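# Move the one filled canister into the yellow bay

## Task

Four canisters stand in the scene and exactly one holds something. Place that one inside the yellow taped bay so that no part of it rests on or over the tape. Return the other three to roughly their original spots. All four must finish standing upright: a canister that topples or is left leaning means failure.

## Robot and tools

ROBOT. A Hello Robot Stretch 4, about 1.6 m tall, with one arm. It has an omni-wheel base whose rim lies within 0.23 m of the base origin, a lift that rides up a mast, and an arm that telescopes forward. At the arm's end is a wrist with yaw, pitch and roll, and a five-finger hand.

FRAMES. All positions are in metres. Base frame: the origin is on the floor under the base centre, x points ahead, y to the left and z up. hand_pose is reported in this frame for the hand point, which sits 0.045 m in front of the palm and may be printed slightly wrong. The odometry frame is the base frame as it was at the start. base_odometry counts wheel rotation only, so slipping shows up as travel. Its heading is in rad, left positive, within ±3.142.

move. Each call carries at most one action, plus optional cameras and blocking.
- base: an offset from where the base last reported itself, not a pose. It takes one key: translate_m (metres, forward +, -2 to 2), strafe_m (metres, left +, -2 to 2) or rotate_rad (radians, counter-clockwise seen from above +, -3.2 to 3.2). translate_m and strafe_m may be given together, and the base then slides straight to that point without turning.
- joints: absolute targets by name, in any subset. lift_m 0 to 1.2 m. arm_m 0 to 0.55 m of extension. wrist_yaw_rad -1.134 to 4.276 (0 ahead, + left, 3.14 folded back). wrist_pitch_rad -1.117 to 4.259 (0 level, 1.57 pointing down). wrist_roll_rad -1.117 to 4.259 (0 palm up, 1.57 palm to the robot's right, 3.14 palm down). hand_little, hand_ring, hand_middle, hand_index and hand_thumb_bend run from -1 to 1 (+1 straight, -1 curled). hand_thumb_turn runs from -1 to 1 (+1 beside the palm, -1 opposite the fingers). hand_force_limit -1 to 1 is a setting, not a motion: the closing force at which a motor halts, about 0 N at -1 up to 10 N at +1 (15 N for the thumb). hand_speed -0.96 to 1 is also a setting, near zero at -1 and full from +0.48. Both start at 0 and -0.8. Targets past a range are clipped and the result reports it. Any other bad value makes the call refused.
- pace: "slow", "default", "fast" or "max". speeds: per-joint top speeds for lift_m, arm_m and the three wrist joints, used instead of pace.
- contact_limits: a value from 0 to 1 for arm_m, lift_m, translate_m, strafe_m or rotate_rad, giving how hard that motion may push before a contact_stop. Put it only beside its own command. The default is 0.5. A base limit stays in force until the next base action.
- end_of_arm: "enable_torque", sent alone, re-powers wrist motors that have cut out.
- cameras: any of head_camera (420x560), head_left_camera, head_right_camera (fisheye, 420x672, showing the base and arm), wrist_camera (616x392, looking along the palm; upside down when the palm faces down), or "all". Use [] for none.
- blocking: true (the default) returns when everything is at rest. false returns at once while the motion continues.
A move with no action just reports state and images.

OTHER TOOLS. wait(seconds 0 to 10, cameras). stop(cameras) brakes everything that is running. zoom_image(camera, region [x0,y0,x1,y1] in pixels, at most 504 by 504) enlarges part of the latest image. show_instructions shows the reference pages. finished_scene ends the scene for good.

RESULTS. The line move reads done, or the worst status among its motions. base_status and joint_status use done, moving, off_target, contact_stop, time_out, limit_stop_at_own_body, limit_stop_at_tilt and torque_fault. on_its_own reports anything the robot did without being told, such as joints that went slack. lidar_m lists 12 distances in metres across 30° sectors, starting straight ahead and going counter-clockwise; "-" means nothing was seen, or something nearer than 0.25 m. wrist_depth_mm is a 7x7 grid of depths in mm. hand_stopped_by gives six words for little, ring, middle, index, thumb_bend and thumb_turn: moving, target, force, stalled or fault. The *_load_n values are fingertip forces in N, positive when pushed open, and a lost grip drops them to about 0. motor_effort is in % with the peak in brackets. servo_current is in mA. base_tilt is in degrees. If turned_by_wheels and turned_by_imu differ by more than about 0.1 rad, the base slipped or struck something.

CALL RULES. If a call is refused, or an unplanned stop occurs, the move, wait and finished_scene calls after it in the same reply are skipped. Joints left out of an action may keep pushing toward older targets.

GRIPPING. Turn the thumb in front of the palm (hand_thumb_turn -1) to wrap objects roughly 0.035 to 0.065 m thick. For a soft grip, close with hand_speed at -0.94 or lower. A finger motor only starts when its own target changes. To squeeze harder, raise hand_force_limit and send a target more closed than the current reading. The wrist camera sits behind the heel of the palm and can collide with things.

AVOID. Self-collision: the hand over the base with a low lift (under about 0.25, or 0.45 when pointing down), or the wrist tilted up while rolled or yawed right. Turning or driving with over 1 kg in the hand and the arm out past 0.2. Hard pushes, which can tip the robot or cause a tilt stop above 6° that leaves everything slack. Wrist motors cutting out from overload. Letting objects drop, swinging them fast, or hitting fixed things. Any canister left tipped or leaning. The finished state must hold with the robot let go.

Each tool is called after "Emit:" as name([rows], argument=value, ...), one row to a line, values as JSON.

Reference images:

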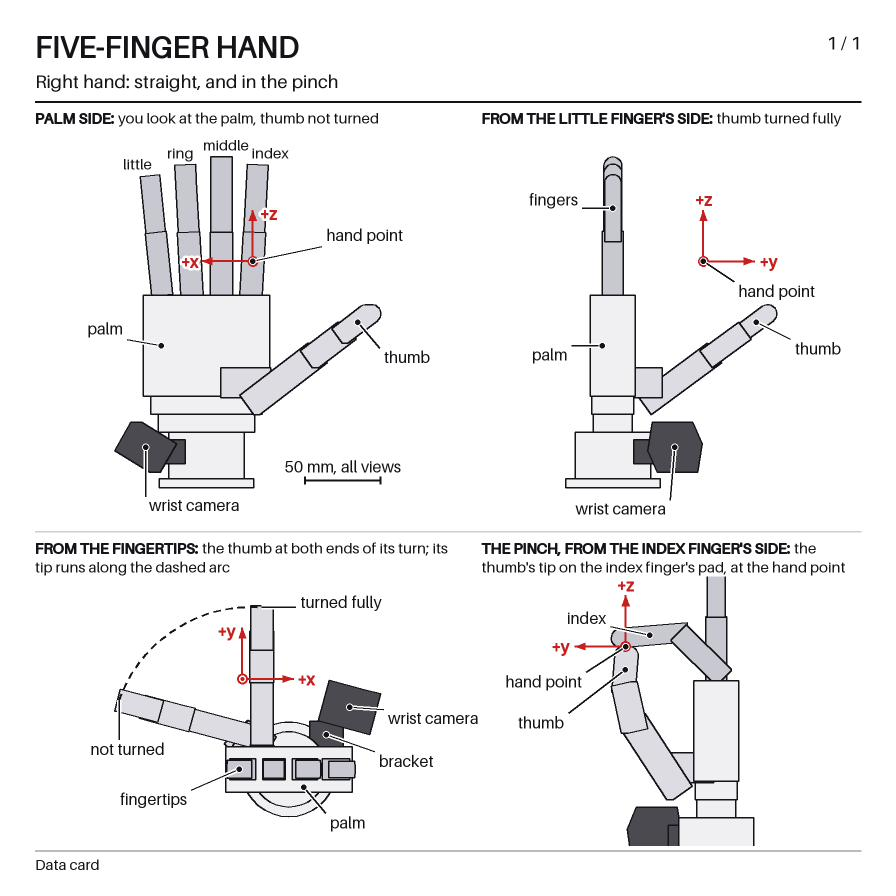

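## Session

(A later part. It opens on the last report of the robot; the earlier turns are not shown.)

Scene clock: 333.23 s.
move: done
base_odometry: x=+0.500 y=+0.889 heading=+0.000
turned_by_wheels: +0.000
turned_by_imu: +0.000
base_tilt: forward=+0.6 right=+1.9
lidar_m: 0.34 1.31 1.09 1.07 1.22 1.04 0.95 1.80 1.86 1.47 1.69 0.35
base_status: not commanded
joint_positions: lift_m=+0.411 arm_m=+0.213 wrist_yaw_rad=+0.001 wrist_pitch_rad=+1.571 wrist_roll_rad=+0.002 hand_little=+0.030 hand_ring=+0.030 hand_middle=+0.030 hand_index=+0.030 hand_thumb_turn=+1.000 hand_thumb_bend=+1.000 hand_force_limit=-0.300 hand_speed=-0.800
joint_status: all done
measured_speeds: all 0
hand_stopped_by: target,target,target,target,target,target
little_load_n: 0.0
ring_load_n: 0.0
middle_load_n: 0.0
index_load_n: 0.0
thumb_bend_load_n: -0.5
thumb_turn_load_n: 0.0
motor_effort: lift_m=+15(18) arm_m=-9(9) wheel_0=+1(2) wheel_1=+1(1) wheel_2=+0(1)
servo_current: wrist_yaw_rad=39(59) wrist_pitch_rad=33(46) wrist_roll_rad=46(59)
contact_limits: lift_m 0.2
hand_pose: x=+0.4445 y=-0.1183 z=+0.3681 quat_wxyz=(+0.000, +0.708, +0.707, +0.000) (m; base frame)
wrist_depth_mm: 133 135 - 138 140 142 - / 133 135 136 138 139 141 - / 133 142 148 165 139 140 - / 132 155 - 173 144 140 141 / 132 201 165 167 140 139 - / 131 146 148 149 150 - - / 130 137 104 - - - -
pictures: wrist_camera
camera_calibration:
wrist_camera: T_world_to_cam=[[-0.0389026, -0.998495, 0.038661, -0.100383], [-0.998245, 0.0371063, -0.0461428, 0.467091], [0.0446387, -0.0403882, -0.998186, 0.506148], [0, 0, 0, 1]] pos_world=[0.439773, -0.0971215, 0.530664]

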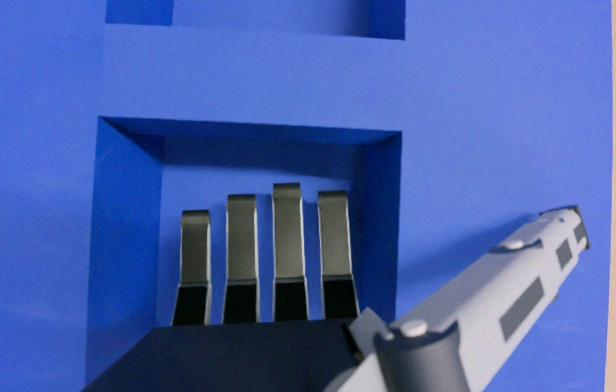

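Emit:
move(joints={"arm_m": 0.265}, pace="slow", contact_limits={"arm_m": 0.0}, cameras=["wrist_camera"])

Scene clock: 340.73 s.
move: done
base_odometry: x=+0.500 y=+0.889 heading=+0.000
turned_by_wheels: +0.000
turned_by_imu: +0.000
base_tilt: forward=+0.7 right=+1.7
lidar_m: 0.36 1.31 1.08 1.07 1.19 1.04 0.95 1.80 1.85 1.46 1.72 0.37
base_status: not commanded
joint_positions: lift_m=+0.411 arm_m=+0.264 wrist_yaw_rad=+0.001 wrist_pitch_rad=+1.571 wrist_roll_rad=+0.002 hand_little=+0.030 hand_ring=+0.030 hand_middle=+0.030 hand_index=+0.030 hand_thumb_turn=+1.000 hand_thumb_bend=+1.000 hand_force_limit=-0.300 hand_speed=-0.800
joint_status: all done
measured_speeds: all 0
hand_stopped_by: target,target,target,target,target,target
little_load_n: 0.0
ring_load_n: 0.0
middle_load_n: 0.0
index_load_n: 3.5
thumb_bend_load_n: 0.0
thumb_turn_load_n: 0.0
motor_effort: lift_m=+17(17) arm_m=+9(13) wheel_0=+1(2) wheel_1=+1(1) wheel_2=+0(1)
servo_current: wrist_yaw_rad=46(59) wrist_pitch_rad=26(46) wrist_roll_rad=39(65)
contact_limits: arm_m 0; lift_m 0.2
hand_pose: x=+0.4955 y=-0.1183 z=+0.3680 quat_wxyz=(+0.000, +0.708, +0.707, +0.000) (m; base frame)
wrist_depth_mm: 132 155 - - 156 139 - / 132 145 - - 156 139 - / 131 132 134 136 138 139 - / 131 132 133 135 137 138 140 / 130 132 164 165 137 138 - / 130 150 147 148 150 - - / 130 130 104 - - - -
pictures: wrist_camera
camera_calibration:
wrist_camera: T_world_to_cam=[[-0.0390022, -0.998491, 0.0386564, -0.0983435], [-0.998242, 0.0372059, -0.0461476, 0.518007], [0.0446397, -0.0403883, -0.998186, 0.503771], [0, 0, 0, 1]] pos_world=[0.490773, -0.0971216, 0.530564]

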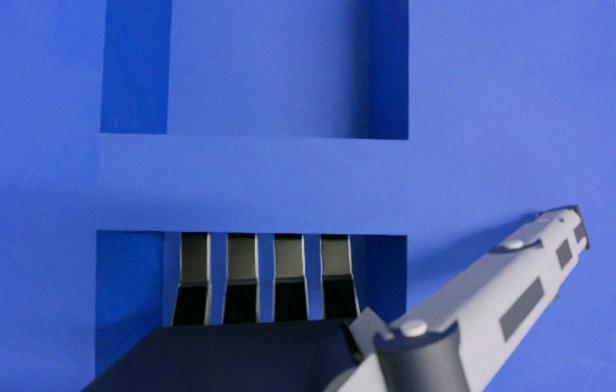

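Emit:
move(joints={"hand_thumb_turn": -1.0, "hand_speed": -0.5}, cameras=["wrist_camera"])

Scene clock: 360.57 s.
move: done
base_odometry: x=+0.500 y=+0.889 heading=+0.000
turned_by_wheels: +0.000
turned_by_imu: -0.001
base_tilt: forward=+0.7 right=+1.8
lidar_m: 0.36 1.31 1.09 1.07 1.21 1.02 0.96 1.79 1.84 1.46 1.71 0.38
base_status: not commanded
joint_positions: lift_m=+0.411 arm_m=+0.264 wrist_yaw_rad=+0.001 wrist_pitch_rad=+1.571 wrist_roll_rad=+0.002 hand_little=+0.030 hand_ring=+0.030 hand_middle=+0.030 hand_index=+0.030 hand_thumb_turn=-1.000 hand_thumb_bend=+1.000 hand_force_limit=-0.300 hand_speed=-0.500
joint_status: all done
measured_speeds: all 0
hand_stopped_by: target,target,target,target,target,target
little_load_n: 0.0
ring_load_n: 0.0
middle_load_n: 0.0
index_load_n: 3.5
thumb_bend_load_n: -0.5
thumb_turn_load_n: 0.0
motor_effort: lift_m=+16(17) arm_m=+9(9) wheel_0=+1(2) wheel_1=+1(1) wheel_2=+0(1)
servo_current: wrist_yaw_rad=39(59) wrist_pitch_rad=39(46) wrist_roll_rad=65(72)
contact_limits: arm_m 0; lift_m 0.2
hand_pose: x=+0.4955 y=-0.1183 z=+0.3680 quat_wxyz=(+0.000, +0.708, +0.707, +0.000) (m; base frame)
wrist_depth_mm: 132 155 - - 156 139 - / 132 145 - - 156 139 - / 131 132 134 - 138 139 - / 130 132 134 - 137 138 - / 131 132 164 - 137 138 - / 130 150 147 - - 137 - / 130 130 104 - - 137 -
pictures: wrist_camera
camera_calibration:
wrist_camera: T_world_to_cam=[[-0.0390022, -0.998491, 0.0386564, -0.0983435], [-0.998242, 0.0372059, -0.0461476, 0.518007], [0.0446397, -0.0403883, -0.998186, 0.503771], [0, 0, 0, 1]] pos_world=[0.490773, -0.0971216, 0.530564]

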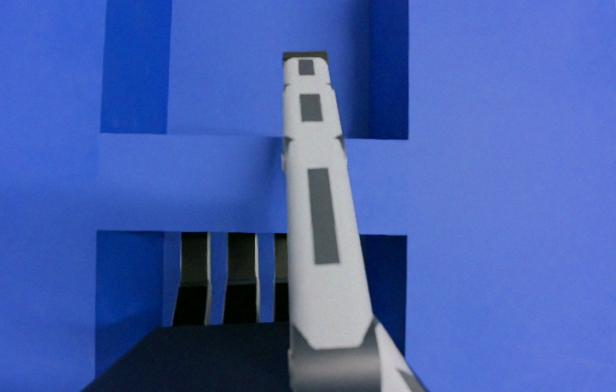

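Emit:
move(joints={"lift_m": 0.404}, speeds={"lift_m": 0.05}, contact_limits={"lift_m": 0.15})

Emit:
move(joints={"arm_m": 0.282}, pace="slow", contact_limits={"arm_m": 0.0}, cameras=["wrist_camera"])

Scene clock: 368.20 s.
move: done
base_odometry: x=+0.500 y=+0.889 heading=+0.000
turned_by_wheels: +0.000
turned_by_imu: +0.000
base_tilt: forward=+0.7 right=+1.8
lidar_m: 0.35 1.32 1.07 1.07 1.22 1.03 0.96 1.79 1.83 1.46 1.73 0.38
base_status: not commanded
joint_positions: lift_m=+0.404 arm_m=+0.265 wrist_yaw_rad=+0.001 wrist_pitch_rad=+1.571 wrist_roll_rad=+0.002 hand_little=+0.030 hand_ring=+0.030 hand_middle=+0.030 hand_index=+0.030 hand_thumb_turn=-1.000 hand_thumb_bend=+1.000 hand_force_limit=-0.300 hand_speed=-0.500
joint_status: all done
measured_speeds: all 0
hand_stopped_by: target,target,target,target,target,target
little_load_n: 0.0
ring_load_n: 0.0
middle_load_n: 0.0
index_load_n: 0.0
thumb_bend_load_n: 0.0
thumb_turn_load_n: 0.0
motor_effort: lift_m=+16(16) arm_m=+9(9) wheel_0=+1(1) wheel_1=+1(1) wheel_2=+0(1)
servo_current: wrist_yaw_rad=33(52) wrist_pitch_rad=46(52) wrist_roll_rad=33(59)
contact_limits: arm_m 0; lift_m 0.15
hand_pose: x=+0.4955 y=-0.1183 z=+0.3611 quat_wxyz=(+0.000, +0.708, +0.707, +0.000) (m; base frame)
wrist_depth_mm: 126 144 - - 139 134 - / 126 137 - - 156 134 135 / 126 127 128 - 132 133 134 / 125 126 128 - 131 133 133 / 124 139 164 - 131 132 - / 124 150 147 - - 131 132 / 124 130 104 - - 131 -
pictures: none

Scene clock: 369.30 s.
move: done
base_odometry: x=+0.500 y=+0.889 heading=+0.000
turned_by_wheels: +0.000
turned_by_imu: +0.000
base_tilt: forward=+0.6 right=+1.8
lidar_m: 0.37 1.33 1.07 1.07 1.20 1.04 0.96 1.78 1.83 1.46 1.71 0.38
base_status: not commanded
joint_positions: lift_m=+0.404 arm_m=+0.282 wrist_yaw_rad=+0.001 wrist_pitch_rad=+1.571 wrist_roll_rad=+0.002 hand_little=+0.030 hand_ring=+0.030 hand_middle=+0.030 hand_index=+0.030 hand_thumb_turn=-1.000 hand_thumb_bend=+1.000 hand_force_limit=-0.300 hand_speed=-0.500
joint_status: all done
measured_speeds: all 0
hand_stopped_by: target,target,target,target,target,target
little_load_n: 0.0
ring_load_n: 0.0
middle_load_n: 0.0
index_load_n: 0.0
thumb_bend_load_n: 0.0
thumb_turn_load_n: 0.0
motor_effort: lift_m=+15(16) arm_m=+8(16) wheel_0=+1(1) wheel_1=+1(1) wheel_2=+0(1)
servo_current: wrist_yaw_rad=26(52) wrist_pitch_rad=33(46) wrist_roll_rad=33(59)
contact_limits: arm_m 0; lift_m 0.15
hand_pose: x=+0.5125 y=-0.1183 z=+0.3611 quat_wxyz=(+0.000, +0.708, +0.707, +0.000) (m; base frame)
wrist_depth_mm: 126 153 - - 142 134 - / 126 135 - - 159 134 135 / 125 146 - - 141 133 133 / 125 126 128 - 131 132 133 / 124 126 127 - 131 132 - / 124 148 148 - - 131 132 / 123 128 104 - - 131 -
pictures: wrist_camera
camera_calibration:
wrist_camera: T_world_to_cam=[[-0.0390022, -0.998491, 0.0386564, -0.0974099], [-0.998242, 0.0372059, -0.0461476, 0.534759], [0.0446397, -0.0403883, -0.998186, 0.49612], [0, 0, 0, 1]] pos_world=[0.507873, -0.0971216, 0.523664]

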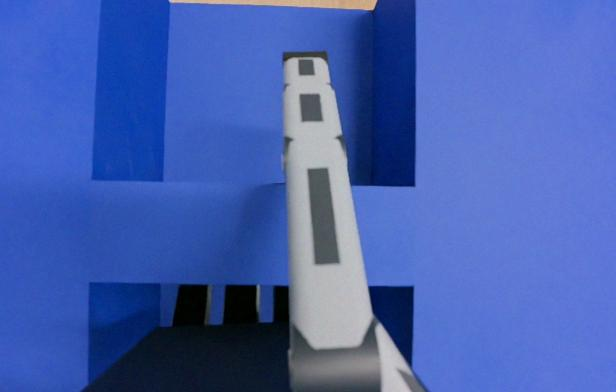

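Emit:
move(joints={"lift_m": 0.445}, pace="slow", contact_limits={"lift_m": 0.5}, cameras=["wrist_camera"])

Scene clock: 381.33 s.
move: done
base_odometry: x=+0.500 y=+0.889 heading=+0.000
turned_by_wheels: +0.000
turned_by_imu: +0.000
base_tilt: forward=+0.6 right=+1.7
lidar_m: 0.41 1.31 1.09 1.08 1.20 1.03 0.97 1.80 1.83 1.45 1.70 0.42
base_status: not commanded
joint_positions: lift_m=+0.445 arm_m=+0.282 wrist_yaw_rad=+0.000 wrist_pitch_rad=+1.572 wrist_roll_rad=+0.002 hand_little=+0.030 hand_ring=+0.030 hand_middle=+0.030 hand_index=+0.030 hand_thumb_turn=-1.000 hand_thumb_bend=+1.000 hand_force_limit=-0.300 hand_speed=-0.500
joint_status: all done
measured_speeds: all 0
hand_stopped_by: target,target,target,target,target,target
little_load_n: 0.0
ring_load_n: 0.0
middle_load_n: 0.0
index_load_n: 0.0
thumb_bend_load_n: 0.0
thumb_turn_load_n: 0.0
motor_effort: lift_m=+25(30) arm_m=+9(9) wheel_0=+1(2) wheel_1=+1(1) wheel_2=+0(1)
servo_current: wrist_yaw_rad=20(59) wrist_pitch_rad=26(59) wrist_roll_rad=39(59)
contact_limits: arm_m 0; lift_m 0.5
hand_pose: x=+0.5124 y=-0.1184 z=+0.4013 quat_wxyz=(+0.000, +0.708, +0.706, +0.000) (m; base frame)
wrist_depth_mm: - - - - 175 176 177 / - - - - 173 175 176 / - 167 168 - 172 174 176 / - - 171 - 172 174 175 / - - 165 - - 172 174 / - - 148 - - 172 173 / - - 104 - - 172 -
pictures: wrist_camera
camera_calibration:
wrist_camera: T_world_to_cam=[[-0.0395889, -0.998469, 0.0386415, -0.0987599], [-0.998232, 0.037804, -0.045877, 0.536421], [0.044346, -0.0403894, -0.998199, 0.536404], [0, 0, 0, 1]] pos_world=[0.507775, -0.0972225, 0.563864]

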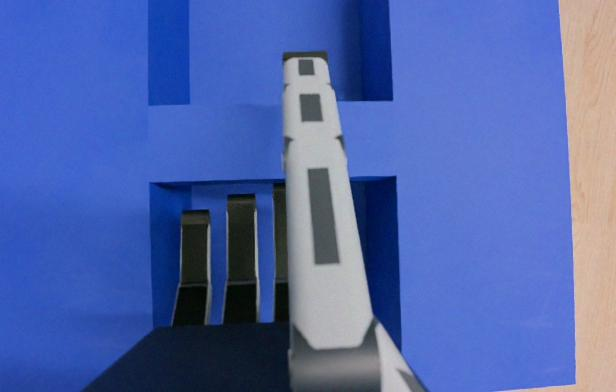

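Emit:
move(joints={"arm_m": 0.2946, "hand_little": 0.4, "hand_ring": 0.4, "hand_middle": 0.4, "hand_index": 0.4})

Emit:
move(joints={"lift_m": 0.427}, contact_limits={"lift_m": 0.15}, cameras=["wrist_camera"])

Scene clock: 409.27 s.
move: done
base_odometry: x=+0.500 y=+0.889 heading=+0.000
turned_by_wheels: +0.000
turned_by_imu: +0.000
base_tilt: forward=+0.6 right=+1.8
lidar_m: 0.37 1.33 1.08 1.06 1.22 1.02 0.96 1.79 1.83 1.45 1.72 0.42
base_status: not commanded
joint_positions: lift_m=+0.445 arm_m=+0.294 wrist_yaw_rad=+0.000 wrist_pitch_rad=+1.571 wrist_roll_rad=+0.002 hand_little=+0.400 hand_ring=+0.400 hand_middle=+0.400 hand_index=+0.400 hand_thumb_turn=-1.000 hand_thumb_bend=+1.000 hand_force_limit=-0.300 hand_speed=-0.500
joint_status: all done
measured_speeds: all 0
hand_stopped_by: target,target,target,target,target,target
little_load_n: 0.0
ring_load_n: 0.0
middle_load_n: 0.0
index_load_n: 0.0
thumb_bend_load_n: 0.0
thumb_turn_load_n: 0.0
motor_effort: lift_m=+25(25) arm_m=+9(10) wheel_0=+1(2) wheel_1=+1(1) wheel_2=+0(1)
servo_current: wrist_yaw_rad=46(46) wrist_pitch_rad=46(46) wrist_roll_rad=33(59)
contact_limits: lift_m 0.5
hand_pose: x=+0.5250 y=-0.1184 z=+0.4013 quat_wxyz=(+0.000, +0.708, +0.706, +0.000) (m; base frame)
wrist_depth_mm: - - - - 174 175 177 / - - - - 174 175 176 / - - 168 - 172 174 176 / - - 167 - 172 174 176 / - - 184 - - 173 175 / - - 148 - - 172 173 / - - 104 - - 172 -
pictures: none

Scene clock: 410.03 s.
move: done
base_odometry: x=+0.500 y=+0.889 heading=+0.000
turned_by_wheels: +0.000
turned_by_imu: +0.000
base_tilt: forward=+0.6 right=+1.8
lidar_m: 0.40 1.31 1.08 1.07 1.21 1.05 0.95 1.78 1.80 1.47 1.71 0.42
base_status: not commanded
joint_positions: lift_m=+0.427 arm_m=+0.294 wrist_yaw_rad=+0.000 wrist_pitch_rad=+1.571 wrist_roll_rad=+0.002 hand_little=+0.400 hand_ring=+0.400 hand_middle=+0.400 hand_index=+0.400 hand_thumb_turn=-1.000 hand_thumb_bend=+1.000 hand_force_limit=-0.300 hand_speed=-0.500
joint_status: all done
measured_speeds: all 0
hand_stopped_by: target,target,target,target,target,target
little_load_n: 0.0
ring_load_n: 0.0
middle_load_n: 0.0
index_load_n: 0.0
thumb_bend_load_n: 0.0
thumb_turn_load_n: 0.0
motor_effort: lift_m=+16(24) arm_m=+8(9) wheel_0=+1(1) wheel_1=+1(1) wheel_2=+0(1)
servo_current: wrist_yaw_rad=33(52) wrist_pitch_rad=39(52) wrist_roll_rad=46(72)
contact_limits: lift_m 0.15
hand_pose: x=+0.5250 y=-0.1184 z=+0.3841 quat_wxyz=(+0.000, +0.708, +0.706, +0.000) (m; base frame)
wrist_depth_mm: 148 150 - - 167 157 - / 148 149 223 - 169 157 158 / 147 149 151 - 154 156 158 / 147 149 151 - 155 156 158 / 147 148 185 - 154 155 157 / 146 147 148 - - 154 156 / 145 146 104 - - 154 -
pictures: wrist_camera
camera_calibration:
wrist_camera: T_world_to_cam=[[-0.0396011, -0.998468, 0.0386329, -0.0975855], [-0.998222, 0.0378085, -0.0460769, 0.548313], [0.0445457, -0.0403889, -0.998191, 0.518567], [0, 0, 0, 1]] pos_world=[0.520374, -0.0972225, 0.546664]

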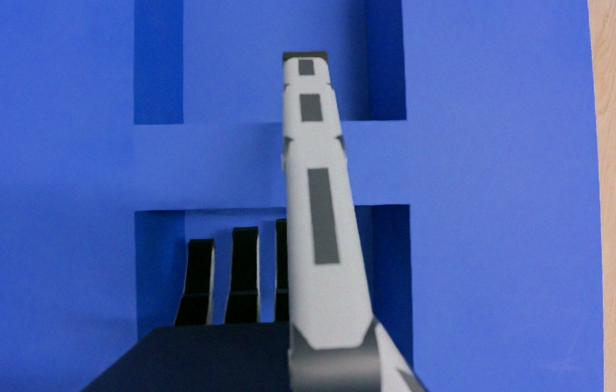

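Emit:
move(joints={"lift_m": 0.417, "hand_little": 0.15, "hand_ring": 0.15, "hand_middle": 0.15, "hand_index": 0.15}, speeds={"lift_m": 0.05})

Emit:
move(joints={"lift_m": 0.404, "hand_little": 0.05, "hand_ring": 0.05, "hand_middle": 0.05, "hand_index": 0.05}, speeds={"lift_m": 0.05}, contact_limits={"lift_m": 0.15})

Emit:
move(joints={"arm_m": 0.322}, pace="slow", contact_limits={"arm_m": 0.0}, cameras=["wrist_camera"])

Scene clock: 416.70 s.
move: done
base_odometry: x=+0.500 y=+0.889 heading=+0.000
turned_by_wheels: +0.000
turned_by_imu: +0.000
base_tilt: forward=+0.7 right=+1.7
lidar_m: 0.40 1.32 1.09 1.06 1.20 1.03 0.94 1.80 1.84 1.46 1.72 0.40
base_status: not commanded
joint_positions: lift_m=+0.417 arm_m=+0.294 wrist_yaw_rad=+0.000 wrist_pitch_rad=+1.571 wrist_roll_rad=+0.002 hand_little=+0.150 hand_ring=+0.150 hand_middle=+0.150 hand_index=+0.150 hand_thumb_turn=-1.000 hand_thumb_bend=+1.000 hand_force_limit=-0.300 hand_speed=-0.500
joint_status: all done
measured_speeds: all 0
hand_stopped_by: target,target,target,target,target,target
little_load_n: 0.0
ring_load_n: 0.0
middle_load_n: 0.0
index_load_n: 0.0
thumb_bend_load_n: -0.5
thumb_turn_load_n: 0.0
motor_effort: lift_m=+15(16) arm_m=+9(9) wheel_0=+1(1) wheel_1=+1(1) wheel_2=+0(1)
servo_current: wrist_yaw_rad=39(59) wrist_pitch_rad=26(46) wrist_roll_rad=39(52)
hand_pose: x=+0.5250 y=-0.1184 z=+0.3741 quat_wxyz=(+0.000, +0.708, +0.706, +0.000) (m; base frame)
wrist_depth_mm: 139 140 - - 167 147 - / 138 140 - - 152 146 148 / 138 139 141 - 144 146 - / 138 139 141 - 144 146 - / 137 138 170 - 144 145 - / 137 138 150 - - 144 - / 136 137 104 - - 144 -
pictures: none

Scene clock: 417.40 s.
move: done
base_odometry: x=+0.500 y=+0.889 heading=+0.000
turned_by_wheels: +0.000
turned_by_imu: +0.000
base_tilt: forward=+0.7 right=+1.9
lidar_m: 0.39 1.33 1.09 1.08 1.22 1.03 0.94 1.80 1.83 1.46 1.71 0.42
base_status: not commanded
joint_positions: lift_m=+0.404 arm_m=+0.294 wrist_yaw_rad=+0.000 wrist_pitch_rad=+1.571 wrist_roll_rad=+0.002 hand_little=+0.050 hand_ring=+0.050 hand_middle=+0.050 hand_index=+0.050 hand_thumb_turn=-1.000 hand_thumb_bend=+1.000 hand_force_limit=-0.300 hand_speed=-0.500
joint_status: all done
measured_speeds: all 0
hand_stopped_by: target,target,target,target,target,target
little_load_n: 0.5
ring_load_n: 0.0
middle_load_n: 0.0
index_load_n: 0.5
thumb_bend_load_n: 0.0
thumb_turn_load_n: -0.5
motor_effort: lift_m=+15(16) arm_m=+9(9) wheel_0=+1(1) wheel_1=+1(1) wheel_2=+1(1)
servo_current: wrist_yaw_rad=39(46) wrist_pitch_rad=33(46) wrist_roll_rad=46(72)
contact_limits: lift_m 0.15
hand_pose: x=+0.5250 y=-0.1184 z=+0.3611 quat_wxyz=(+0.000, +0.708, +0.706, +0.000) (m; base frame)
wrist_depth_mm: 126 138 - - 148 134 - / 126 137 - - 169 133 134 / 125 127 128 - 131 133 134 / 124 126 128 - 131 133 134 / 124 - 166 - 142 132 - / 124 125 147 - - 131 132 / 124 124 104 - - 131 -
pictures: none

Scene clock: 418.73 s.
move: done
base_odometry: x=+0.500 y=+0.889 heading=+0.000
turned_by_wheels: +0.000
turned_by_imu: +0.000
base_tilt: forward=+0.6 right=+1.8
lidar_m: 0.40 1.30 1.07 1.07 1.20 1.04 0.96 1.79 1.83 1.46 1.74 0.41
base_status: not commanded
joint_positions: lift_m=+0.404 arm_m=+0.322 wrist_yaw_rad=+0.000 wrist_pitch_rad=+1.571 wrist_roll_rad=+0.002 hand_little=+0.050 hand_ring=+0.050 hand_middle=+0.050 hand_index=+0.050 hand_thumb_turn=-1.000 hand_thumb_bend=+1.000 hand_force_limit=-0.300 hand_speed=-0.500
joint_status: all done
measured_speeds: all 0
hand_stopped_by: target,target,target,target,target,target
little_load_n: 0.0
ring_load_n: 0.0
middle_load_n: 0.0
index_load_n: 0.0
thumb_bend_load_n: 0.0
thumb_turn_load_n: 0.0
motor_effort: lift_m=+16(16) arm_m=+9(14) wheel_0=+1(2) wheel_1=+1(1) wheel_2=+0(1)
servo_current: wrist_yaw_rad=39(59) wrist_pitch_rad=46(46) wrist_roll_rad=33(59)
contact_limits: arm_m 0; lift_m 0.15
hand_pose: x=+0.5524 y=-0.1184 z=+0.3611 quat_wxyz=(+0.000, +0.708, +0.706, +0.000) (m; base frame)
wrist_depth_mm: 126 137 512 - 149 133 - / 126 138 - - 168 134 134 / 125 148 - - 154 133 134 / 125 126 128 - 131 132 133 / 124 126 127 - 131 131 - / 124 125 144 - - 131 132 / 124 124 104 - - 130 -
pictures: wrist_camera
camera_calibration:
wrist_camera: T_world_to_cam=[[-0.0396011, -0.998468, 0.0386329, -0.0956118], [-0.998222, 0.0378085, -0.0460769, 0.574605], [0.0445457, -0.0403889, -0.998191, 0.494389], [0, 0, 0, 1]] pos_world=[0.547774, -0.0972225, 0.523664]

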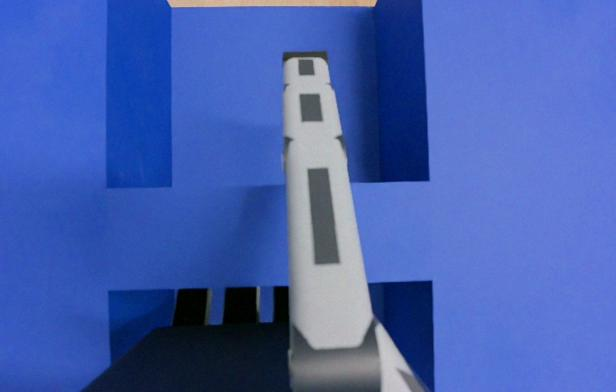

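Emit:
move(joints={"hand_thumb_bend": -0.3, "hand_force_limit": -0.4, "hand_speed": -0.8})

Emit:
move(joints={"hand_little": -0.5, "hand_ring": -0.5, "hand_middle": -0.5, "hand_index": -0.5, "hand_force_limit": -0.6}, cameras=["wrist_camera"])

Scene clock: 428.60 s.
move: off_target
base_odometry: x=+0.500 y=+0.889 heading=+0.000
turned_by_wheels: +0.000
turned_by_imu: -0.001
base_tilt: forward=+0.7 right=+1.9
lidar_m: 0.41 1.33 1.08 1.07 1.21 1.05 0.96 1.78 1.82 1.48 1.72 0.42
base_status: not commanded
joint_positions: lift_m=+0.404 arm_m=+0.322 wrist_yaw_rad=+0.000 wrist_pitch_rad=+1.571 wrist_roll_rad=+0.002 hand_little=+0.050 hand_ring=+0.050 hand_middle=+0.050 hand_index=+0.050 hand_thumb_turn=-1.000 hand_thumb_bend=+0.222 hand_force_limit=-0.400 hand_speed=-0.800
joint_status: hand_thumb_bend off_target (ended at +0.222, target -0.300); the others done
measured_speeds: all 0
hand_stopped_by: target,target,target,target,force,target
little_load_n: 0.0
ring_load_n: 0.5
middle_load_n: 0.0
index_load_n: 2.0
thumb_bend_load_n: 4.5
thumb_turn_load_n: 0.5
motor_effort: lift_m=+16(16) arm_m=+8(10) wheel_0=+1(2) wheel_1=+1(1) wheel_2=+0(1)
servo_current: wrist_yaw_rad=26(59) wrist_pitch_rad=33(46) wrist_roll_rad=46(72)
contact_limits: arm_m 0; lift_m 0.15
hand_pose: x=+0.5524 y=-0.1184 z=+0.3611 quat_wxyz=(+0.000, +0.708, +0.706, +0.000) (m; base frame)
wrist_depth_mm: 128 137 517 - 167 136 - / 127 137 - - 169 135 136 / 127 137 - - 171 134 135 / 126 127 129 129 132 133 134 / 125 126 128 - 131 132 - / 124 126 127 - - 131 132 / 124 124 104 - - 131 -
pictures: none

Scene clock: 429.83 s.
move: off_target
base_odometry: x=+0.500 y=+0.889 heading=+0.000
turned_by_wheels: +0.000
turned_by_imu: +0.000
base_tilt: forward=+0.6 right=+1.8
lidar_m: 0.40 1.31 1.08 1.06 1.21 1.02 0.96 1.79 1.86 1.46 1.70 0.42
base_status: not commanded
joint_positions: lift_m=+0.404 arm_m=+0.322 wrist_yaw_rad=+0.000 wrist_pitch_rad=+1.571 wrist_roll_rad=+0.002 hand_little=-0.022 hand_ring=-0.003 hand_middle=-0.003 hand_index=+0.034 hand_thumb_turn=-1.000 hand_thumb_bend=+0.224 hand_force_limit=-0.600 hand_speed=-0.800
joint_status: hand_little off_target (ended at -0.022, target -0.500); hand_ring off_target (ended at -0.003, target -0.500); hand_middle off_target (ended at -0.003, target -0.500); hand_index off_target (ended at +0.034, target -0.500); the others done
measured_speeds: all 0
hand_stopped_by: force,force,force,force,force,target
little_load_n: 2.0
ring_load_n: 0.5
middle_load_n: 1.5
index_load_n: 0.5
thumb_bend_load_n: 7.0
thumb_turn_load_n: 1.5
motor_effort: lift_m=+17(17) arm_m=+8(9) wheel_0=+1(2) wheel_1=+1(1) wheel_2=+0(1)
servo_current: wrist_yaw_rad=46(52) wrist_pitch_rad=46(46) wrist_roll_rad=39(65)
contact_limits: arm_m 0; lift_m 0.15
hand_pose: x=+0.5525 y=-0.1184 z=+0.3610 quat_wxyz=(+0.000, +0.708, +0.706, +0.000) (m; base frame)
wrist_depth_mm: 126 145 521 - 171 133 - / 125 135 - - 173 133 134 / 125 146 - - 175 132 133 / 124 125 127 128 130 132 133 / 124 125 126 - 130 131 - / 123 124 126 - - 130 - / 123 123 104 - - 130 -
pictures: wrist_camera
camera_calibration:
wrist_camera: T_world_to_cam=[[-0.0394018, -0.998476, 0.038642, -0.0957223], [-0.99823, 0.0376093, -0.0460673, 0.57458], [0.0445438, -0.0403888, -0.998191, 0.49429], [0, 0, 0, 1]] pos_world=[0.547774, -0.0972222, 0.523564]

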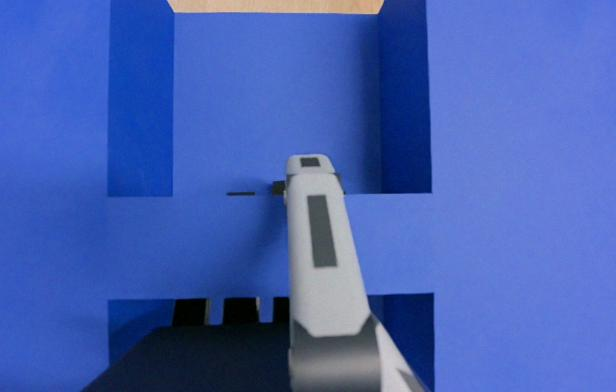

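Emit:
move(joints={"lift_m": 0.434}, pace="slow", contact_limits={"lift_m": 0.5})

Emit:
move(joints={"arm_m": 0.258}, pace="slow", cameras=["wrist_camera", "head_left_camera"])

Scene clock: 435.17 s.
move: done
base_odometry: x=+0.500 y=+0.889 heading=+0.000
turned_by_wheels: +0.000
turned_by_imu: +0.000
base_tilt: forward=+0.7 right=+1.9
lidar_m: 0.39 1.32 1.09 1.07 1.20 1.04 0.96 1.81 1.84 1.47 1.72 0.40
base_status: not commanded
joint_positions: lift_m=+0.433 arm_m=+0.322 wrist_yaw_rad=+0.000 wrist_pitch_rad=+1.571 wrist_roll_rad=+0.002 hand_little=-0.022 hand_ring=-0.003 hand_middle=-0.003 hand_index=+0.034 hand_thumb_turn=-1.000 hand_thumb_bend=+0.224 hand_force_limit=-0.600 hand_speed=-0.800
joint_status: all done
measured_speeds: all 0
hand_stopped_by: force,force,force,force,force,target
little_load_n: 0.5
ring_load_n: 0.5
middle_load_n: 3.0
index_load_n: 1.0
thumb_bend_load_n: 6.5
thumb_turn_load_n: 1.5
motor_effort: lift_m=+29(31) arm_m=+8(9) wheel_0=+1(2) wheel_1=+1(1) wheel_2=+0(1)
servo_current: wrist_yaw_rad=52(52) wrist_pitch_rad=33(52) wrist_roll_rad=46(65)
contact_limits: arm_m 0; lift_m 0.5
hand_pose: x=+0.5525 y=-0.1184 z=+0.3900 quat_wxyz=(+0.000, +0.708, +0.706, +0.000) (m; base frame)
wrist_depth_mm: 125 146 539 - 168 134 - / 124 135 - - 172 134 135 / 124 146 - - 174 133 135 / 123 125 127 128 131 133 134 / 123 124 126 - 131 132 - / 122 124 126 - - 131 132 / 122 123 104 - - 131 -
pictures: none

Scene clock: 437.07 s.
move: done
base_odometry: x=+0.500 y=+0.889 heading=+0.000
turned_by_wheels: +0.000
turned_by_imu: +0.000
base_tilt: forward=+0.6 right=+1.8
lidar_m: 0.34 1.33 1.08 1.05 1.22 1.03 0.94 1.78 1.85 1.47 1.70 0.34
base_status: not commanded
joint_positions: lift_m=+0.433 arm_m=+0.258 wrist_yaw_rad=+0.000 wrist_pitch_rad=+1.571 wrist_roll_rad=+0.002 hand_little=-0.022 hand_ring=-0.003 hand_middle=-0.003 hand_index=+0.034 hand_thumb_turn=-1.000 hand_thumb_bend=+0.224 hand_force_limit=-0.600 hand_speed=-0.800
joint_status: all done
measured_speeds: all 0
hand_stopped_by: force,force,force,force,force,target
little_load_n: 0.5
ring_load_n: 0.5
middle_load_n: 3.0
index_load_n: 1.5
thumb_bend_load_n: 6.5
thumb_turn_load_n: 1.5
motor_effort: lift_m=+29(29) arm_m=-9(14) wheel_0=+1(1) wheel_1=+1(1) wheel_2=+0(1)
servo_current: wrist_yaw_rad=39(59) wrist_pitch_rad=39(52) wrist_roll_rad=33(65)
contact_limits: lift_m 0.5
hand_pose: x=+0.4894 y=-0.1184 z=+0.3900 quat_wxyz=(+0.000, +0.708, +0.706, +0.000) (m; base frame)
wrist_depth_mm: 124 146 535 - 168 134 - / 125 135 - - 170 134 135 / 124 146 - - 174 134 135 / 123 125 127 128 131 133 134 / 122 124 126 - 131 132 - / 122 124 126 - - 131 133 / 122 123 104 - - 131 -
pictures: head_left_camera, wrist_camera
camera_calibration:
wrist_camera: T_world_to_cam=[[-0.0394018, -0.998476, 0.038642, -0.0993253], [-0.99823, 0.0376093, -0.0460673, 0.513027], [0.0445438, -0.0403888, -0.998191, 0.526044], [0, 0, 0, 1]] pos_world=[0.484774, -0.0972222, 0.552564]

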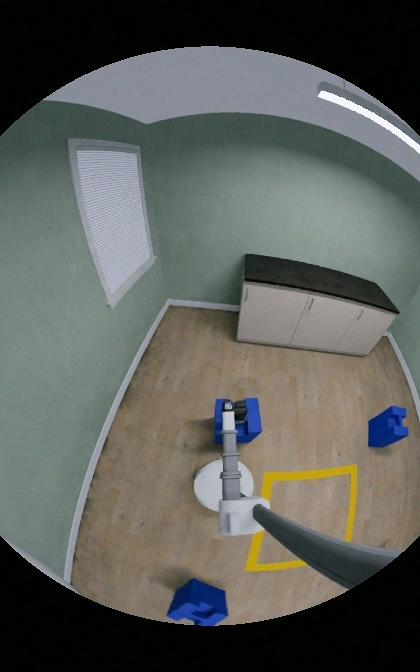

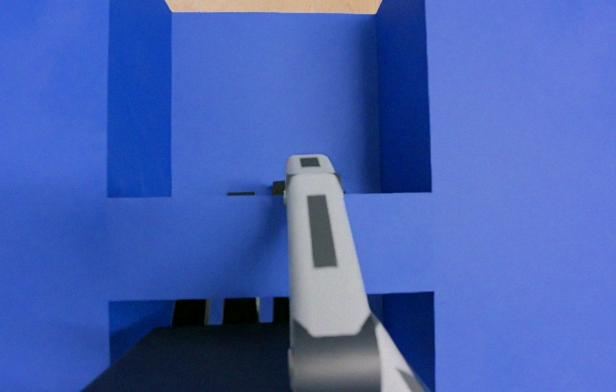

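Emit:
move(joints={"lift_m": 0.405}, speeds={"lift_m": 0.05})

Emit:
move(joints={"hand_little": 0.08, "hand_ring": 0.08, "hand_middle": 0.08, "hand_index": 0.08, "hand_thumb_bend": 1.0, "hand_speed": -0.3})

Emit:
move(joints={"arm_m": 0.228}, cameras=["wrist_camera"])

Scene clock: 444.73 s.
move: done
base_odometry: x=+0.500 y=+0.889 heading=+0.000
turned_by_wheels: +0.000
turned_by_imu: +0.000
base_tilt: forward=+0.6 right=+1.9
lidar_m: 0.32 1.30 1.08 1.07 1.22 1.03 0.96 1.78 1.85 1.44 1.72 0.34
base_status: not commanded
joint_positions: lift_m=+0.405 arm_m=+0.258 wrist_yaw_rad=+0.000 wrist_pitch_rad=+1.571 wrist_roll_rad=+0.002 hand_little=-0.022 hand_ring=-0.003 hand_middle=-0.003 hand_index=+0.034 hand_thumb_turn=-1.000 hand_thumb_bend=+0.224 hand_force_limit=-0.600 hand_speed=-0.800
joint_status: all done
measured_speeds: all 0
hand_stopped_by: force,force,force,force,force,target
little_load_n: 2.0
ring_load_n: 0.5
middle_load_n: 2.0
index_load_n: 0.5
thumb_bend_load_n: 6.0
thumb_turn_load_n: 1.0
motor_effort: lift_m=+18(28) arm_m=-8(9) wheel_0=+1(2) wheel_1=+1(1) wheel_2=+0(1)
servo_current: wrist_yaw_rad=39(46) wrist_pitch_rad=39(46) wrist_roll_rad=33(59)
hand_pose: x=+0.4894 y=-0.1184 z=+0.3619 quat_wxyz=(+0.000, +0.708, +0.706, +0.000) (m; base frame)
wrist_depth_mm: 125 145 512 - 172 133 - / 125 135 - - 174 132 133 / 124 146 - - 175 132 133 / 124 125 127 127 130 131 132 / 123 125 126 - 130 131 - / 123 125 126 - - 130 - / 123 124 104 - - 130 -
pictures: none

Scene clock: 446.00 s.
move: done
base_odometry: x=+0.500 y=+0.889 heading=+0.000
turned_by_wheels: +0.000
turned_by_imu: +0.000
base_tilt: forward=+0.7 right=+1.9
lidar_m: 0.32 1.32 1.09 1.07 1.22 1.04 0.95 1.80 1.84 1.47 1.72 0.35
base_status: not commanded
joint_positions: lift_m=+0.405 arm_m=+0.258 wrist_yaw_rad=+0.000 wrist_pitch_rad=+1.571 wrist_roll_rad=+0.002 hand_little=+0.080 hand_ring=+0.080 hand_middle=+0.080 hand_index=+0.080 hand_thumb_turn=-1.000 hand_thumb_bend=+1.000 hand_force_limit=-0.600 hand_speed=-0.300
joint_status: all done
measured_speeds: all 0
hand_stopped_by: target,target,target,target,target,target
little_load_n: 0.0
ring_load_n: 0.0
middle_load_n: 0.0
index_load_n: 0.0
thumb_bend_load_n: -0.5
thumb_turn_load_n: 0.0
motor_effort: lift_m=+18(18) arm_m=-9(9) wheel_0=+1(1) wheel_1=+1(1) wheel_2=+0(1)
servo_current: wrist_yaw_rad=33(52) wrist_pitch_rad=33(52) wrist_roll_rad=52(65)
hand_pose: x=+0.4894 y=-0.1184 z=+0.3619 quat_wxyz=(+0.000, +0.708, +0.706, +0.000) (m; base frame)
wrist_depth_mm: 127 137 512 - 151 134 - / 127 137 - - 170 134 135 / 126 147 - - 154 134 135 / 125 127 128 - 132 133 134 / 125 127 128 - 131 132 - / 125 126 128 - - 132 133 / 124 125 104 - - 131 -
pictures: none

Scene clock: 446.83 s.
move: done
base_odometry: x=+0.500 y=+0.889 heading=+0.000
turned_by_wheels: +0.000
turned_by_imu: +0.000
base_tilt: forward=+0.5 right=+1.8
lidar_m: 0.33 1.32 1.08 1.06 1.20 1.05 0.97 1.80 1.82 1.47 1.70 0.34
base_status: not commanded
joint_positions: lift_m=+0.405 arm_m=+0.228 wrist_yaw_rad=+0.000 wrist_pitch_rad=+1.571 wrist_roll_rad=+0.002 hand_little=+0.080 hand_ring=+0.080 hand_middle=+0.080 hand_index=+0.080 hand_thumb_turn=-1.000 hand_thumb_bend=+1.000 hand_force_limit=-0.600 hand_speed=-0.300
joint_status: all done
measured_speeds: all 0
hand_stopped_by: target,target,target,target,target,target
little_load_n: 0.0
ring_load_n: 0.0
middle_load_n: 0.0
index_load_n: 0.0
thumb_bend_load_n: 0.0
thumb_turn_load_n: 0.0
motor_effort: lift_m=+18(18) arm_m=-8(12) wheel_0=+1(1) wheel_1=+1(1) wheel_2=+0(1)
servo_current: wrist_yaw_rad=39(59) wrist_pitch_rad=26(52) wrist_roll_rad=33(59)
hand_pose: x=+0.4594 y=-0.1184 z=+0.3619 quat_wxyz=(+0.000, +0.708, +0.706, +0.000) (m; base frame)
wrist_depth_mm: 127 149 - - 148 135 - / 127 138 - - 168 134 136 / 126 128 129 - 132 134 135 / 126 128 129 - 132 133 135 / 125 136 167 - - 132 - / 125 126 149 - - 132 133 / 125 125 104 - - 132 -
pictures: wrist_camera
camera_calibration:
wrist_camera: T_world_to_cam=[[-0.0394018, -0.998476, 0.038642, -0.0994215], [-0.99823, 0.0376093, -0.0460673, 0.481786], [0.0445438, -0.0403888, -0.998191, 0.499331], [0, 0, 0, 1]] pos_world=[0.454774, -0.0972222, 0.524464]

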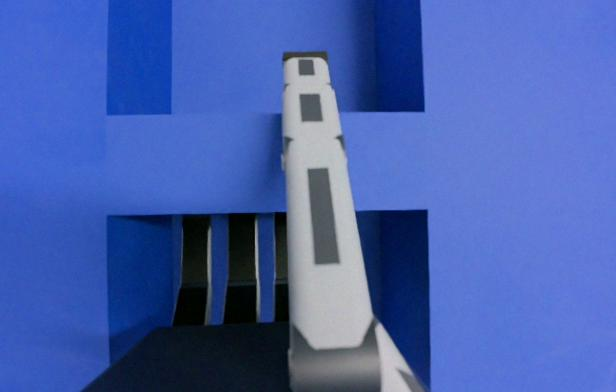

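Emit:
move(joints={"lift_m": 0.416, "arm_m": 0.225, "hand_little": 0.2, "hand_ring": 0.2, "hand_middle": 0.2, "hand_index": 0.2}, speeds={"lift_m": 0.05})

Emit:
move(joints={"lift_m": 0.428, "hand_little": 0.45, "hand_ring": 0.45, "hand_middle": 0.45, "hand_index": 0.45}, speeds={"lift_m": 0.05})

Emit:
move(joints={"lift_m": 0.6}, cameras=["wrist_camera", "head_left_camera"])

Scene clock: 460.50 s.
move: done
base_odometry: x=+0.500 y=+0.889 heading=+0.000
turned_by_wheels: +0.000
turned_by_imu: +0.000
base_tilt: forward=+0.7 right=+1.8
lidar_m: 0.32 1.32 1.07 1.07 1.22 1.03 0.96 1.80 1.84 1.45 1.71 0.34
base_status: not commanded
joint_positions: lift_m=+0.416 arm_m=+0.225 wrist_yaw_rad=+0.000 wrist_pitch_rad=+1.571 wrist_roll_rad=+0.002 hand_little=+0.200 hand_ring=+0.200 hand_middle=+0.200 hand_index=+0.200 hand_thumb_turn=-1.000 hand_thumb_bend=+1.000 hand_force_limit=-0.600 hand_speed=-0.300
joint_status: all done
measured_speeds: all 0
hand_stopped_by: target,target,target,target,target,target
little_load_n: 0.0
ring_load_n: 0.0
middle_load_n: 0.0
index_load_n: 0.0
thumb_bend_load_n: 0.0
thumb_turn_load_n: 0.0
motor_effort: lift_m=+25(26) arm_m=-9(14) wheel_0=+1(1) wheel_1=+1(1) wheel_2=+0(1)
servo_current: wrist_yaw_rad=26(52) wrist_pitch_rad=26(46) wrist_roll_rad=33(59)
hand_pose: x=+0.4564 y=-0.1184 z=+0.3724 quat_wxyz=(+0.000, +0.708, +0.706, +0.000) (m; base frame)
wrist_depth_mm: 138 139 - - 150 146 - / 137 138 - - 151 145 - / 136 138 140 - 143 145 - / 136 137 140 - 143 144 - / 136 137 172 - - 143 - / 135 - 149 - - 143 - / 134 135 104 - - 142 -
pictures: none

Scene clock: 461.20 s.
move: done
base_odometry: x=+0.500 y=+0.889 heading=+0.000
turned_by_wheels: +0.000
turned_by_imu: +0.000
base_tilt: forward=+0.7 right=+1.7
lidar_m: 0.32 1.30 1.09 1.08 1.20 1.04 0.95 1.80 1.84 1.46 1.71 0.34
base_status: not commanded
joint_positions: lift_m=+0.428 arm_m=+0.225 wrist_yaw_rad=+0.000 wrist_pitch_rad=+1.571 wrist_roll_rad=+0.002 hand_little=+0.450 hand_ring=+0.450 hand_middle=+0.450 hand_index=+0.450 hand_thumb_turn=-1.000 hand_thumb_bend=+1.000 hand_force_limit=-0.600 hand_speed=-0.300
joint_status: all done
measured_speeds: all 0
hand_stopped_by: target,target,target,target,target,target
little_load_n: 0.0
ring_load_n: 0.0
middle_load_n: 0.0
index_load_n: 0.0
thumb_bend_load_n: 0.0
thumb_turn_load_n: 0.0
motor_effort: lift_m=+25(26) arm_m=-9(9) wheel_0=+1(2) wheel_1=+1(1) wheel_2=+0(1)
servo_current: wrist_yaw_rad=33(46) wrist_pitch_rad=33(52) wrist_roll_rad=26(59)
hand_pose: x=+0.4564 y=-0.1184 z=+0.3843 quat_wxyz=(+0.000, +0.708, +0.706, +0.000) (m; base frame)
wrist_depth_mm: 149 151 - - 167 158 - / 148 150 224 - 170 158 159 / 148 149 152 - 155 157 158 / 147 149 151 - 155 156 158 / 147 148 188 - - 156 157 / 146 147 153 - - 155 156 / 146 147 104 - - 154 -
pictures: none

Scene clock: 463.00 s.
move: done
base_odometry: x=+0.500 y=+0.889 heading=+0.000
turned_by_wheels: +0.000
turned_by_imu: +0.000
base_tilt: forward=+0.6 right=+1.8
lidar_m: 0.32 1.32 1.07 1.08 1.20 1.04 0.95 1.81 1.83 1.46 1.72 0.35
base_status: not commanded
joint_positions: lift_m=+0.600 arm_m=+0.225 wrist_yaw_rad=+0.000 wrist_pitch_rad=+1.571 wrist_roll_rad=+0.002 hand_little=+0.450 hand_ring=+0.450 hand_middle=+0.450 hand_index=+0.450 hand_thumb_turn=-1.000 hand_thumb_bend=+1.000 hand_force_limit=-0.600 hand_speed=-0.300
joint_status: all done
measured_speeds: all 0
hand_stopped_by: target,target,target,target,target,target
little_load_n: 0.0
ring_load_n: 0.0
middle_load_n: 0.0
index_load_n: 0.0
thumb_bend_load_n: 0.0
thumb_turn_load_n: 0.0
motor_effort: lift_m=+25(27) arm_m=-9(9) wheel_0=+1(2) wheel_1=+1(1) wheel_2=+0(1)
servo_current: wrist_yaw_rad=33(52) wrist_pitch_rad=39(52) wrist_roll_rad=52(78)
hand_pose: x=+0.4564 y=-0.1184 z=+0.5564 quat_wxyz=(+0.000, +0.708, +0.706, +0.000) (m; base frame)
wrist_depth_mm: 699 699 707 715 715 723 732 / 691 699 - 113 - 741 732 / 691 699 - - - 723 732 / 691 691 324 - - 732 732 / 683 691 185 - - 732 723 / 683 691 153 - - 715 723 / 683 691 104 - - 715 732
pictures: head_left_camera, wrist_camera
camera_calibration:
wrist_camera: T_world_to_cam=[[-0.0394018, -0.998476, 0.038642, -0.107059], [-0.99823, 0.0376093, -0.0460673, 0.487651], [0.0445438, -0.0403888, -0.998191, 0.693617], [0, 0, 0, 1]] pos_world=[0.451674, -0.0972222, 0.718964]

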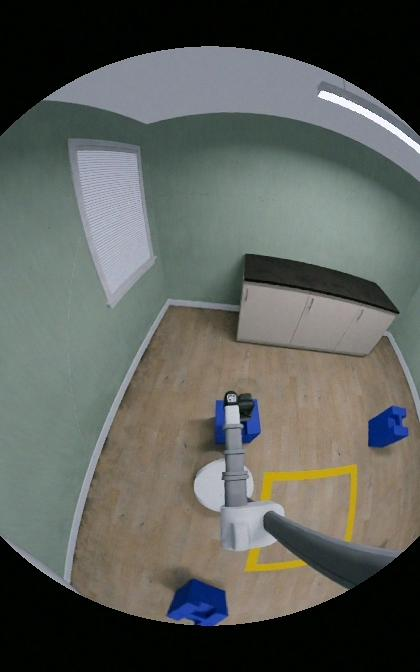

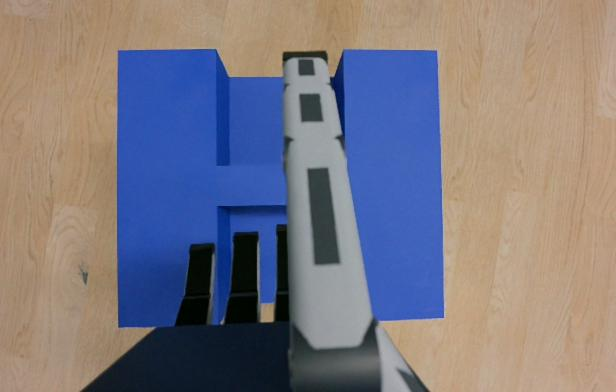

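Emit:
move(base={"translate_m": -0.35}, joints={"arm_m": 0.0, "lift_m": 0.7})

Emit:
move(base={"rotate_rad": 3.0}, cameras=["head_camera", "head_left_camera"])

Scene clock: 483.17 s.
move: done
base_odometry: x=+0.150 y=+0.889 heading=+0.000
turned_by_wheels: +0.000
turned_by_imu: +0.000
base_tilt: forward=+0.7 right=+1.7
lidar_m: 0.67 1.40 1.14 1.14 1.28 0.60 0.62 1.80 1.56 1.50 1.54 0.70
base_status: done
joint_positions: lift_m=+0.700 arm_m=+0.000 wrist_yaw_rad=+0.000 wrist_pitch_rad=+1.571 wrist_roll_rad=+0.002 hand_little=+0.450 hand_ring=+0.450 hand_middle=+0.450 hand_index=+0.450 hand_thumb_turn=-1.000 hand_thumb_bend=+1.000 hand_force_limit=-0.600 hand_speed=-0.300
joint_status: all done
measured_speeds: all 0
hand_stopped_by: target,target,target,target,target,target
little_load_n: 0.0
ring_load_n: 0.0
middle_load_n: 0.0
index_load_n: 0.0
thumb_bend_load_n: 0.0
thumb_turn_load_n: 0.0
motor_effort: lift_m=+25(27) arm_m=-9(17) wheel_0=+0(8) wheel_1=-2(8) wheel_2=+0(12)
servo_current: wrist_yaw_rad=39(59) wrist_pitch_rad=26(52) wrist_roll_rad=46(65)
hand_pose: x=+0.2314 y=-0.1184 z=+0.6564 quat_wxyz=(+0.000, +0.708, +0.706, +0.000) (m; base frame)
wrist_depth_mm: 798 809 809 820 820 842 842 / 788 788 809 118 831 831 842 / 788 798 798 - - 831 842 / 778 809 809 809 - 820 831 / 788 788 591 - - 820 820 / 778 580 150 - - 820 831 / 768 778 104 - - 820 831
pictures: none

Scene clock: 485.97 s.
move: done
base_odometry: x=+0.150 y=+0.889 heading=+3.000
turned_by_wheels: +3.000
turned_by_imu: +2.943
base_tilt: forward=+0.8 right=+1.9
lidar_m: 0.60 1.66 1.56 2.59 1.52 1.82 0.68 1.56 1.17 1.13 1.20 0.72
base_status: done
joint_positions: lift_m=+0.700 arm_m=+0.000 wrist_yaw_rad=+0.000 wrist_pitch_rad=+1.571 wrist_roll_rad=+0.002 hand_little=+0.450 hand_ring=+0.450 hand_middle=+0.450 hand_index=+0.450 hand_thumb_turn=-1.000 hand_thumb_bend=+1.000 hand_force_limit=-0.600 hand_speed=-0.300
joint_status: not commanded
measured_speeds: all 0
hand_stopped_by: target,target,target,target,target,target
little_load_n: 0.0
ring_load_n: 0.0
middle_load_n: 0.0
index_load_n: 0.0
thumb_bend_load_n: 0.0
thumb_turn_load_n: 0.0
motor_effort: lift_m=+24(25) arm_m=-9(9) wheel_0=+1(9) wheel_1=-1(8) wheel_2=+2(9)
servo_current: wrist_yaw_rad=39(59) wrist_pitch_rad=26(46) wrist_roll_rad=52(72)
hand_pose: x=+0.2314 y=-0.1184 z=+0.6564 quat_wxyz=(+0.000, +0.708, +0.706, +0.000) (m; base frame)
wrist_depth_mm: 788 809 809 809 831 842 854 / 788 809 809 118 820 831 842 / 788 798 798 - 831 831 842 / 788 778 798 809 - 820 842 / 768 778 585 - - 820 842 / 778 580 149 - - 820 820 / 768 574 104 - - 820 820
pictures: head_camera, head_left_camera

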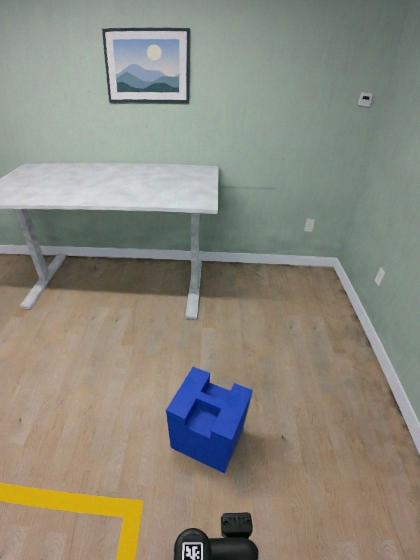

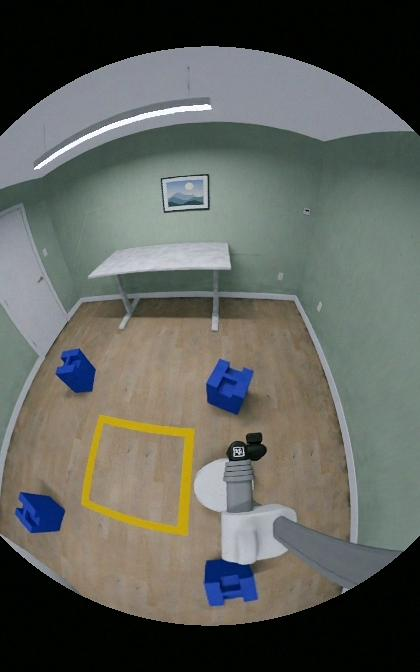

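Emit:
zoom_image(camera="head_camera", region=[150, 355, 270, 485])

Scaled by 3.877 from the camera's 420x560 image, which has a finer 1200x1600 frame.

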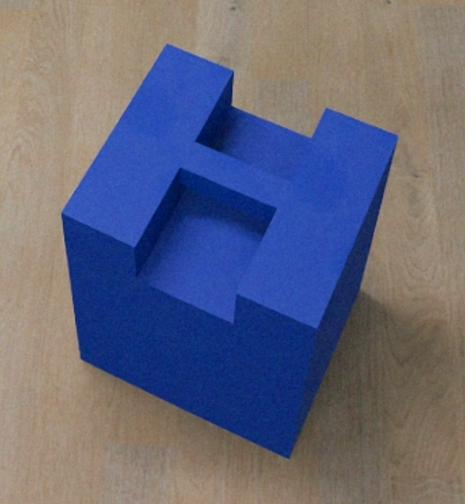

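Emit:
move(base={"translate_m": 0.36, "strafe_m": 0.218})

Emit:
move(base={"rotate_rad": -0.448}, joints={"arm_m": 0.15, "hand_thumb_turn": 1.0, "hand_speed": 1.0}, cameras=["wrist_camera", "head_camera"])

Scene clock: 511.60 s.
move: done
base_odometry: x=-0.237 y=+0.724 heading=+3.000
turned_by_wheels: +0.000
turned_by_imu: -0.001
base_tilt: forward=+0.7 right=+1.8
lidar_m: 0.38 1.29 1.20 1.41 1.52 2.17 1.05 1.07 1.41 1.36 0.40 0.36
base_status: done
joint_positions: lift_m=+0.700 arm_m=+0.000 wrist_yaw_rad=+0.000 wrist_pitch_rad=+1.571 wrist_roll_rad=+0.002 hand_little=+0.450 hand_ring=+0.450 hand_middle=+0.450 hand_index=+0.450 hand_thumb_turn=-1.000 hand_thumb_bend=+1.000 hand_force_limit=-0.600 hand_speed=-0.300
joint_status: not commanded
measured_speeds: all 0
hand_stopped_by: target,target,target,target,target,target
little_load_n: 0.0
ring_load_n: 0.0
middle_load_n: 0.5
index_load_n: 0.0
thumb_bend_load_n: 0.0
thumb_turn_load_n: 0.5
motor_effort: lift_m=+24(24) arm_m=-9(9) wheel_0=-1(6) wheel_1=+0(10) wheel_2=+0(9)
servo_current: wrist_yaw_rad=59(59) wrist_pitch_rad=33(52) wrist_roll_rad=46(72)
hand_pose: x=+0.2314 y=-0.1184 z=+0.6564 quat_wxyz=(+0.000, +0.708, +0.706, +0.000) (m; base frame)
wrist_depth_mm: 788 798 809 809 - - - / 788 798 798 118 - - 842 / 788 798 798 - - - 842 / 778 778 798 798 - 831 831 / 778 778 591 - - 831 820 / 778 580 149 - - 820 831 / 768 768 104 - - 820 820
pictures: none

Scene clock: 513.10 s.
move: done
base_odometry: x=-0.237 y=+0.724 heading=+2.552
turned_by_wheels: -0.448
turned_by_imu: -0.440
base_tilt: forward=+0.7 right=+1.7
lidar_m: 0.36 1.22 1.34 1.21 2.36 1.48 2.13 1.06 1.09 1.39 1.36 0.39
base_status: done
joint_positions: lift_m=+0.700 arm_m=+0.150 wrist_yaw_rad=+0.000 wrist_pitch_rad=+1.571 wrist_roll_rad=+0.002 hand_little=+0.450 hand_ring=+0.450 hand_middle=+0.450 hand_index=+0.450 hand_thumb_turn=+1.000 hand_thumb_bend=+1.000 hand_force_limit=-0.600 hand_speed=+1.000
joint_status: all done
measured_speeds: all 0
hand_stopped_by: target,target,target,target,target,target
little_load_n: 0.0
ring_load_n: 0.5
middle_load_n: 0.0
index_load_n: 0.0
thumb_bend_load_n: 0.0
thumb_turn_load_n: 0.0
motor_effort: lift_m=+24(24) arm_m=+8(14) wheel_0=+1(7) wheel_1=+0(8) wheel_2=+0(7)
servo_current: wrist_yaw_rad=46(59) wrist_pitch_rad=33(46) wrist_roll_rad=59(65)
hand_pose: x=+0.3804 y=-0.1184 z=+0.6564 quat_wxyz=(+0.000, +0.708, +0.706, +0.000) (m; base frame)
wrist_depth_mm: 778 798 820 820 820 831 842 / 778 788 - - 820 831 842 / 778 788 - - 820 831 842 / 778 768 798 798 809 842 831 / 778 778 788 190 809 820 - / 778 788 153 156 809 - - / 759 768 104 - - - -
pictures: head_camera, wrist_camera
camera_calibration:
wrist_camera: T_world_to_cam=[[-0.0394018, -0.998476, 0.038642, -0.113914], [-0.99823, 0.0376093, -0.0460673, 0.416493], [0.0445438, -0.0403888, -0.998191, 0.796817], [0, 0, 0, 1]] pos_world=[0.375774, -0.0972222, 0.818964]

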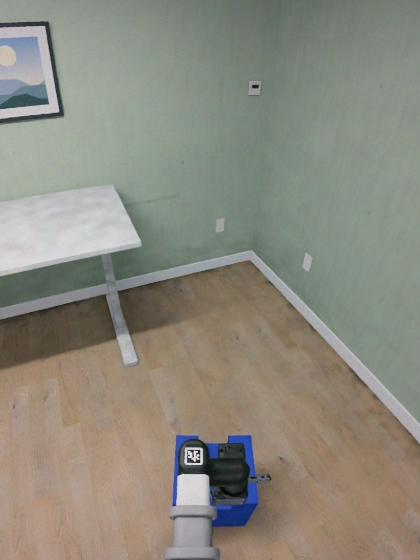

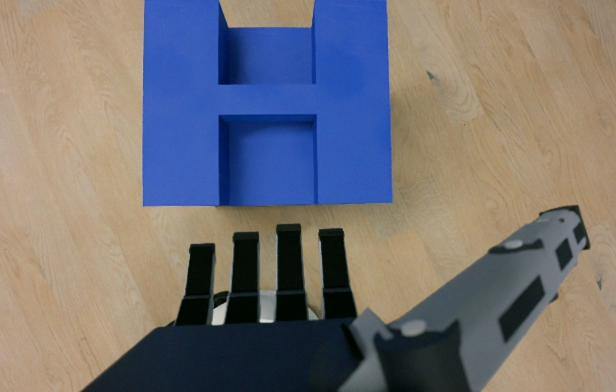

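Emit:
move(base={"strafe_m": 0.010}, joints={"arm_m": 0.25, "lift_m": 0.48, "hand_thumb_turn": -1.0, "hand_little": 0.4, "hand_ring": 0.4, "hand_middle": 0.4, "hand_index": 0.4}, cameras=["wrist_camera"])

Scene clock: 524.73 s.
move: done
base_odometry: x=-0.243 y=+0.716 heading=+2.552
turned_by_wheels: +0.000
turned_by_imu: -0.001
base_tilt: forward=+0.6 right=+1.8
lidar_m: 0.36 1.20 1.34 1.20 2.34 1.52 2.16 1.06 1.12 1.40 1.38 0.40
base_status: done
joint_positions: lift_m=+0.480 arm_m=+0.250 wrist_yaw_rad=+0.000 wrist_pitch_rad=+1.571 wrist_roll_rad=+0.002 hand_little=+0.400 hand_ring=+0.400 hand_middle=+0.400 hand_index=+0.400 hand_thumb_turn=-1.000 hand_thumb_bend=+1.000 hand_force_limit=-0.600 hand_speed=+1.000
joint_status: all done
measured_speeds: all 0
hand_stopped_by: target,target,target,target,target,target
little_load_n: 0.0
ring_load_n: 0.0
middle_load_n: 0.0
index_load_n: 0.0
thumb_bend_load_n: 0.0
thumb_turn_load_n: 0.0
motor_effort: lift_m=+15(22) arm_m=+9(15) wheel_0=-1(8) wheel_1=-1(6) wheel_2=+0(3)
servo_current: wrist_yaw_rad=39(59) wrist_pitch_rad=20(46) wrist_roll_rad=46(65)
hand_pose: x=+0.4805 y=-0.1184 z=+0.4371 quat_wxyz=(+0.000, +0.708, +0.706, +0.000) (m; base frame)
wrist_depth_mm: - - 591 591 - - 615 / - - - - - - 615 / - - - - - - 615 / - - - - - - 609 / - - 184 - - - 609 / - - 149 - - - 603 / - - 104 - - - 603
pictures: wrist_camera
camera_calibration:
wrist_camera: T_world_to_cam=[[-0.0394018, -0.998476, 0.038642, -0.1015], [-0.99823, 0.0376093, -0.0460673, 0.506213], [0.0445438, -0.0403888, -0.998191, 0.573459], [0, 0, 0, 1]] pos_world=[0.475774, -0.0972222, 0.599664]

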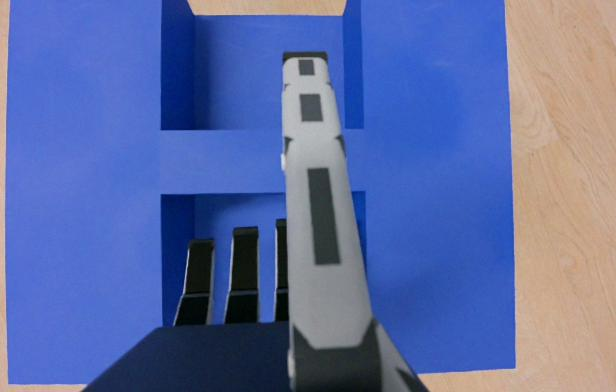

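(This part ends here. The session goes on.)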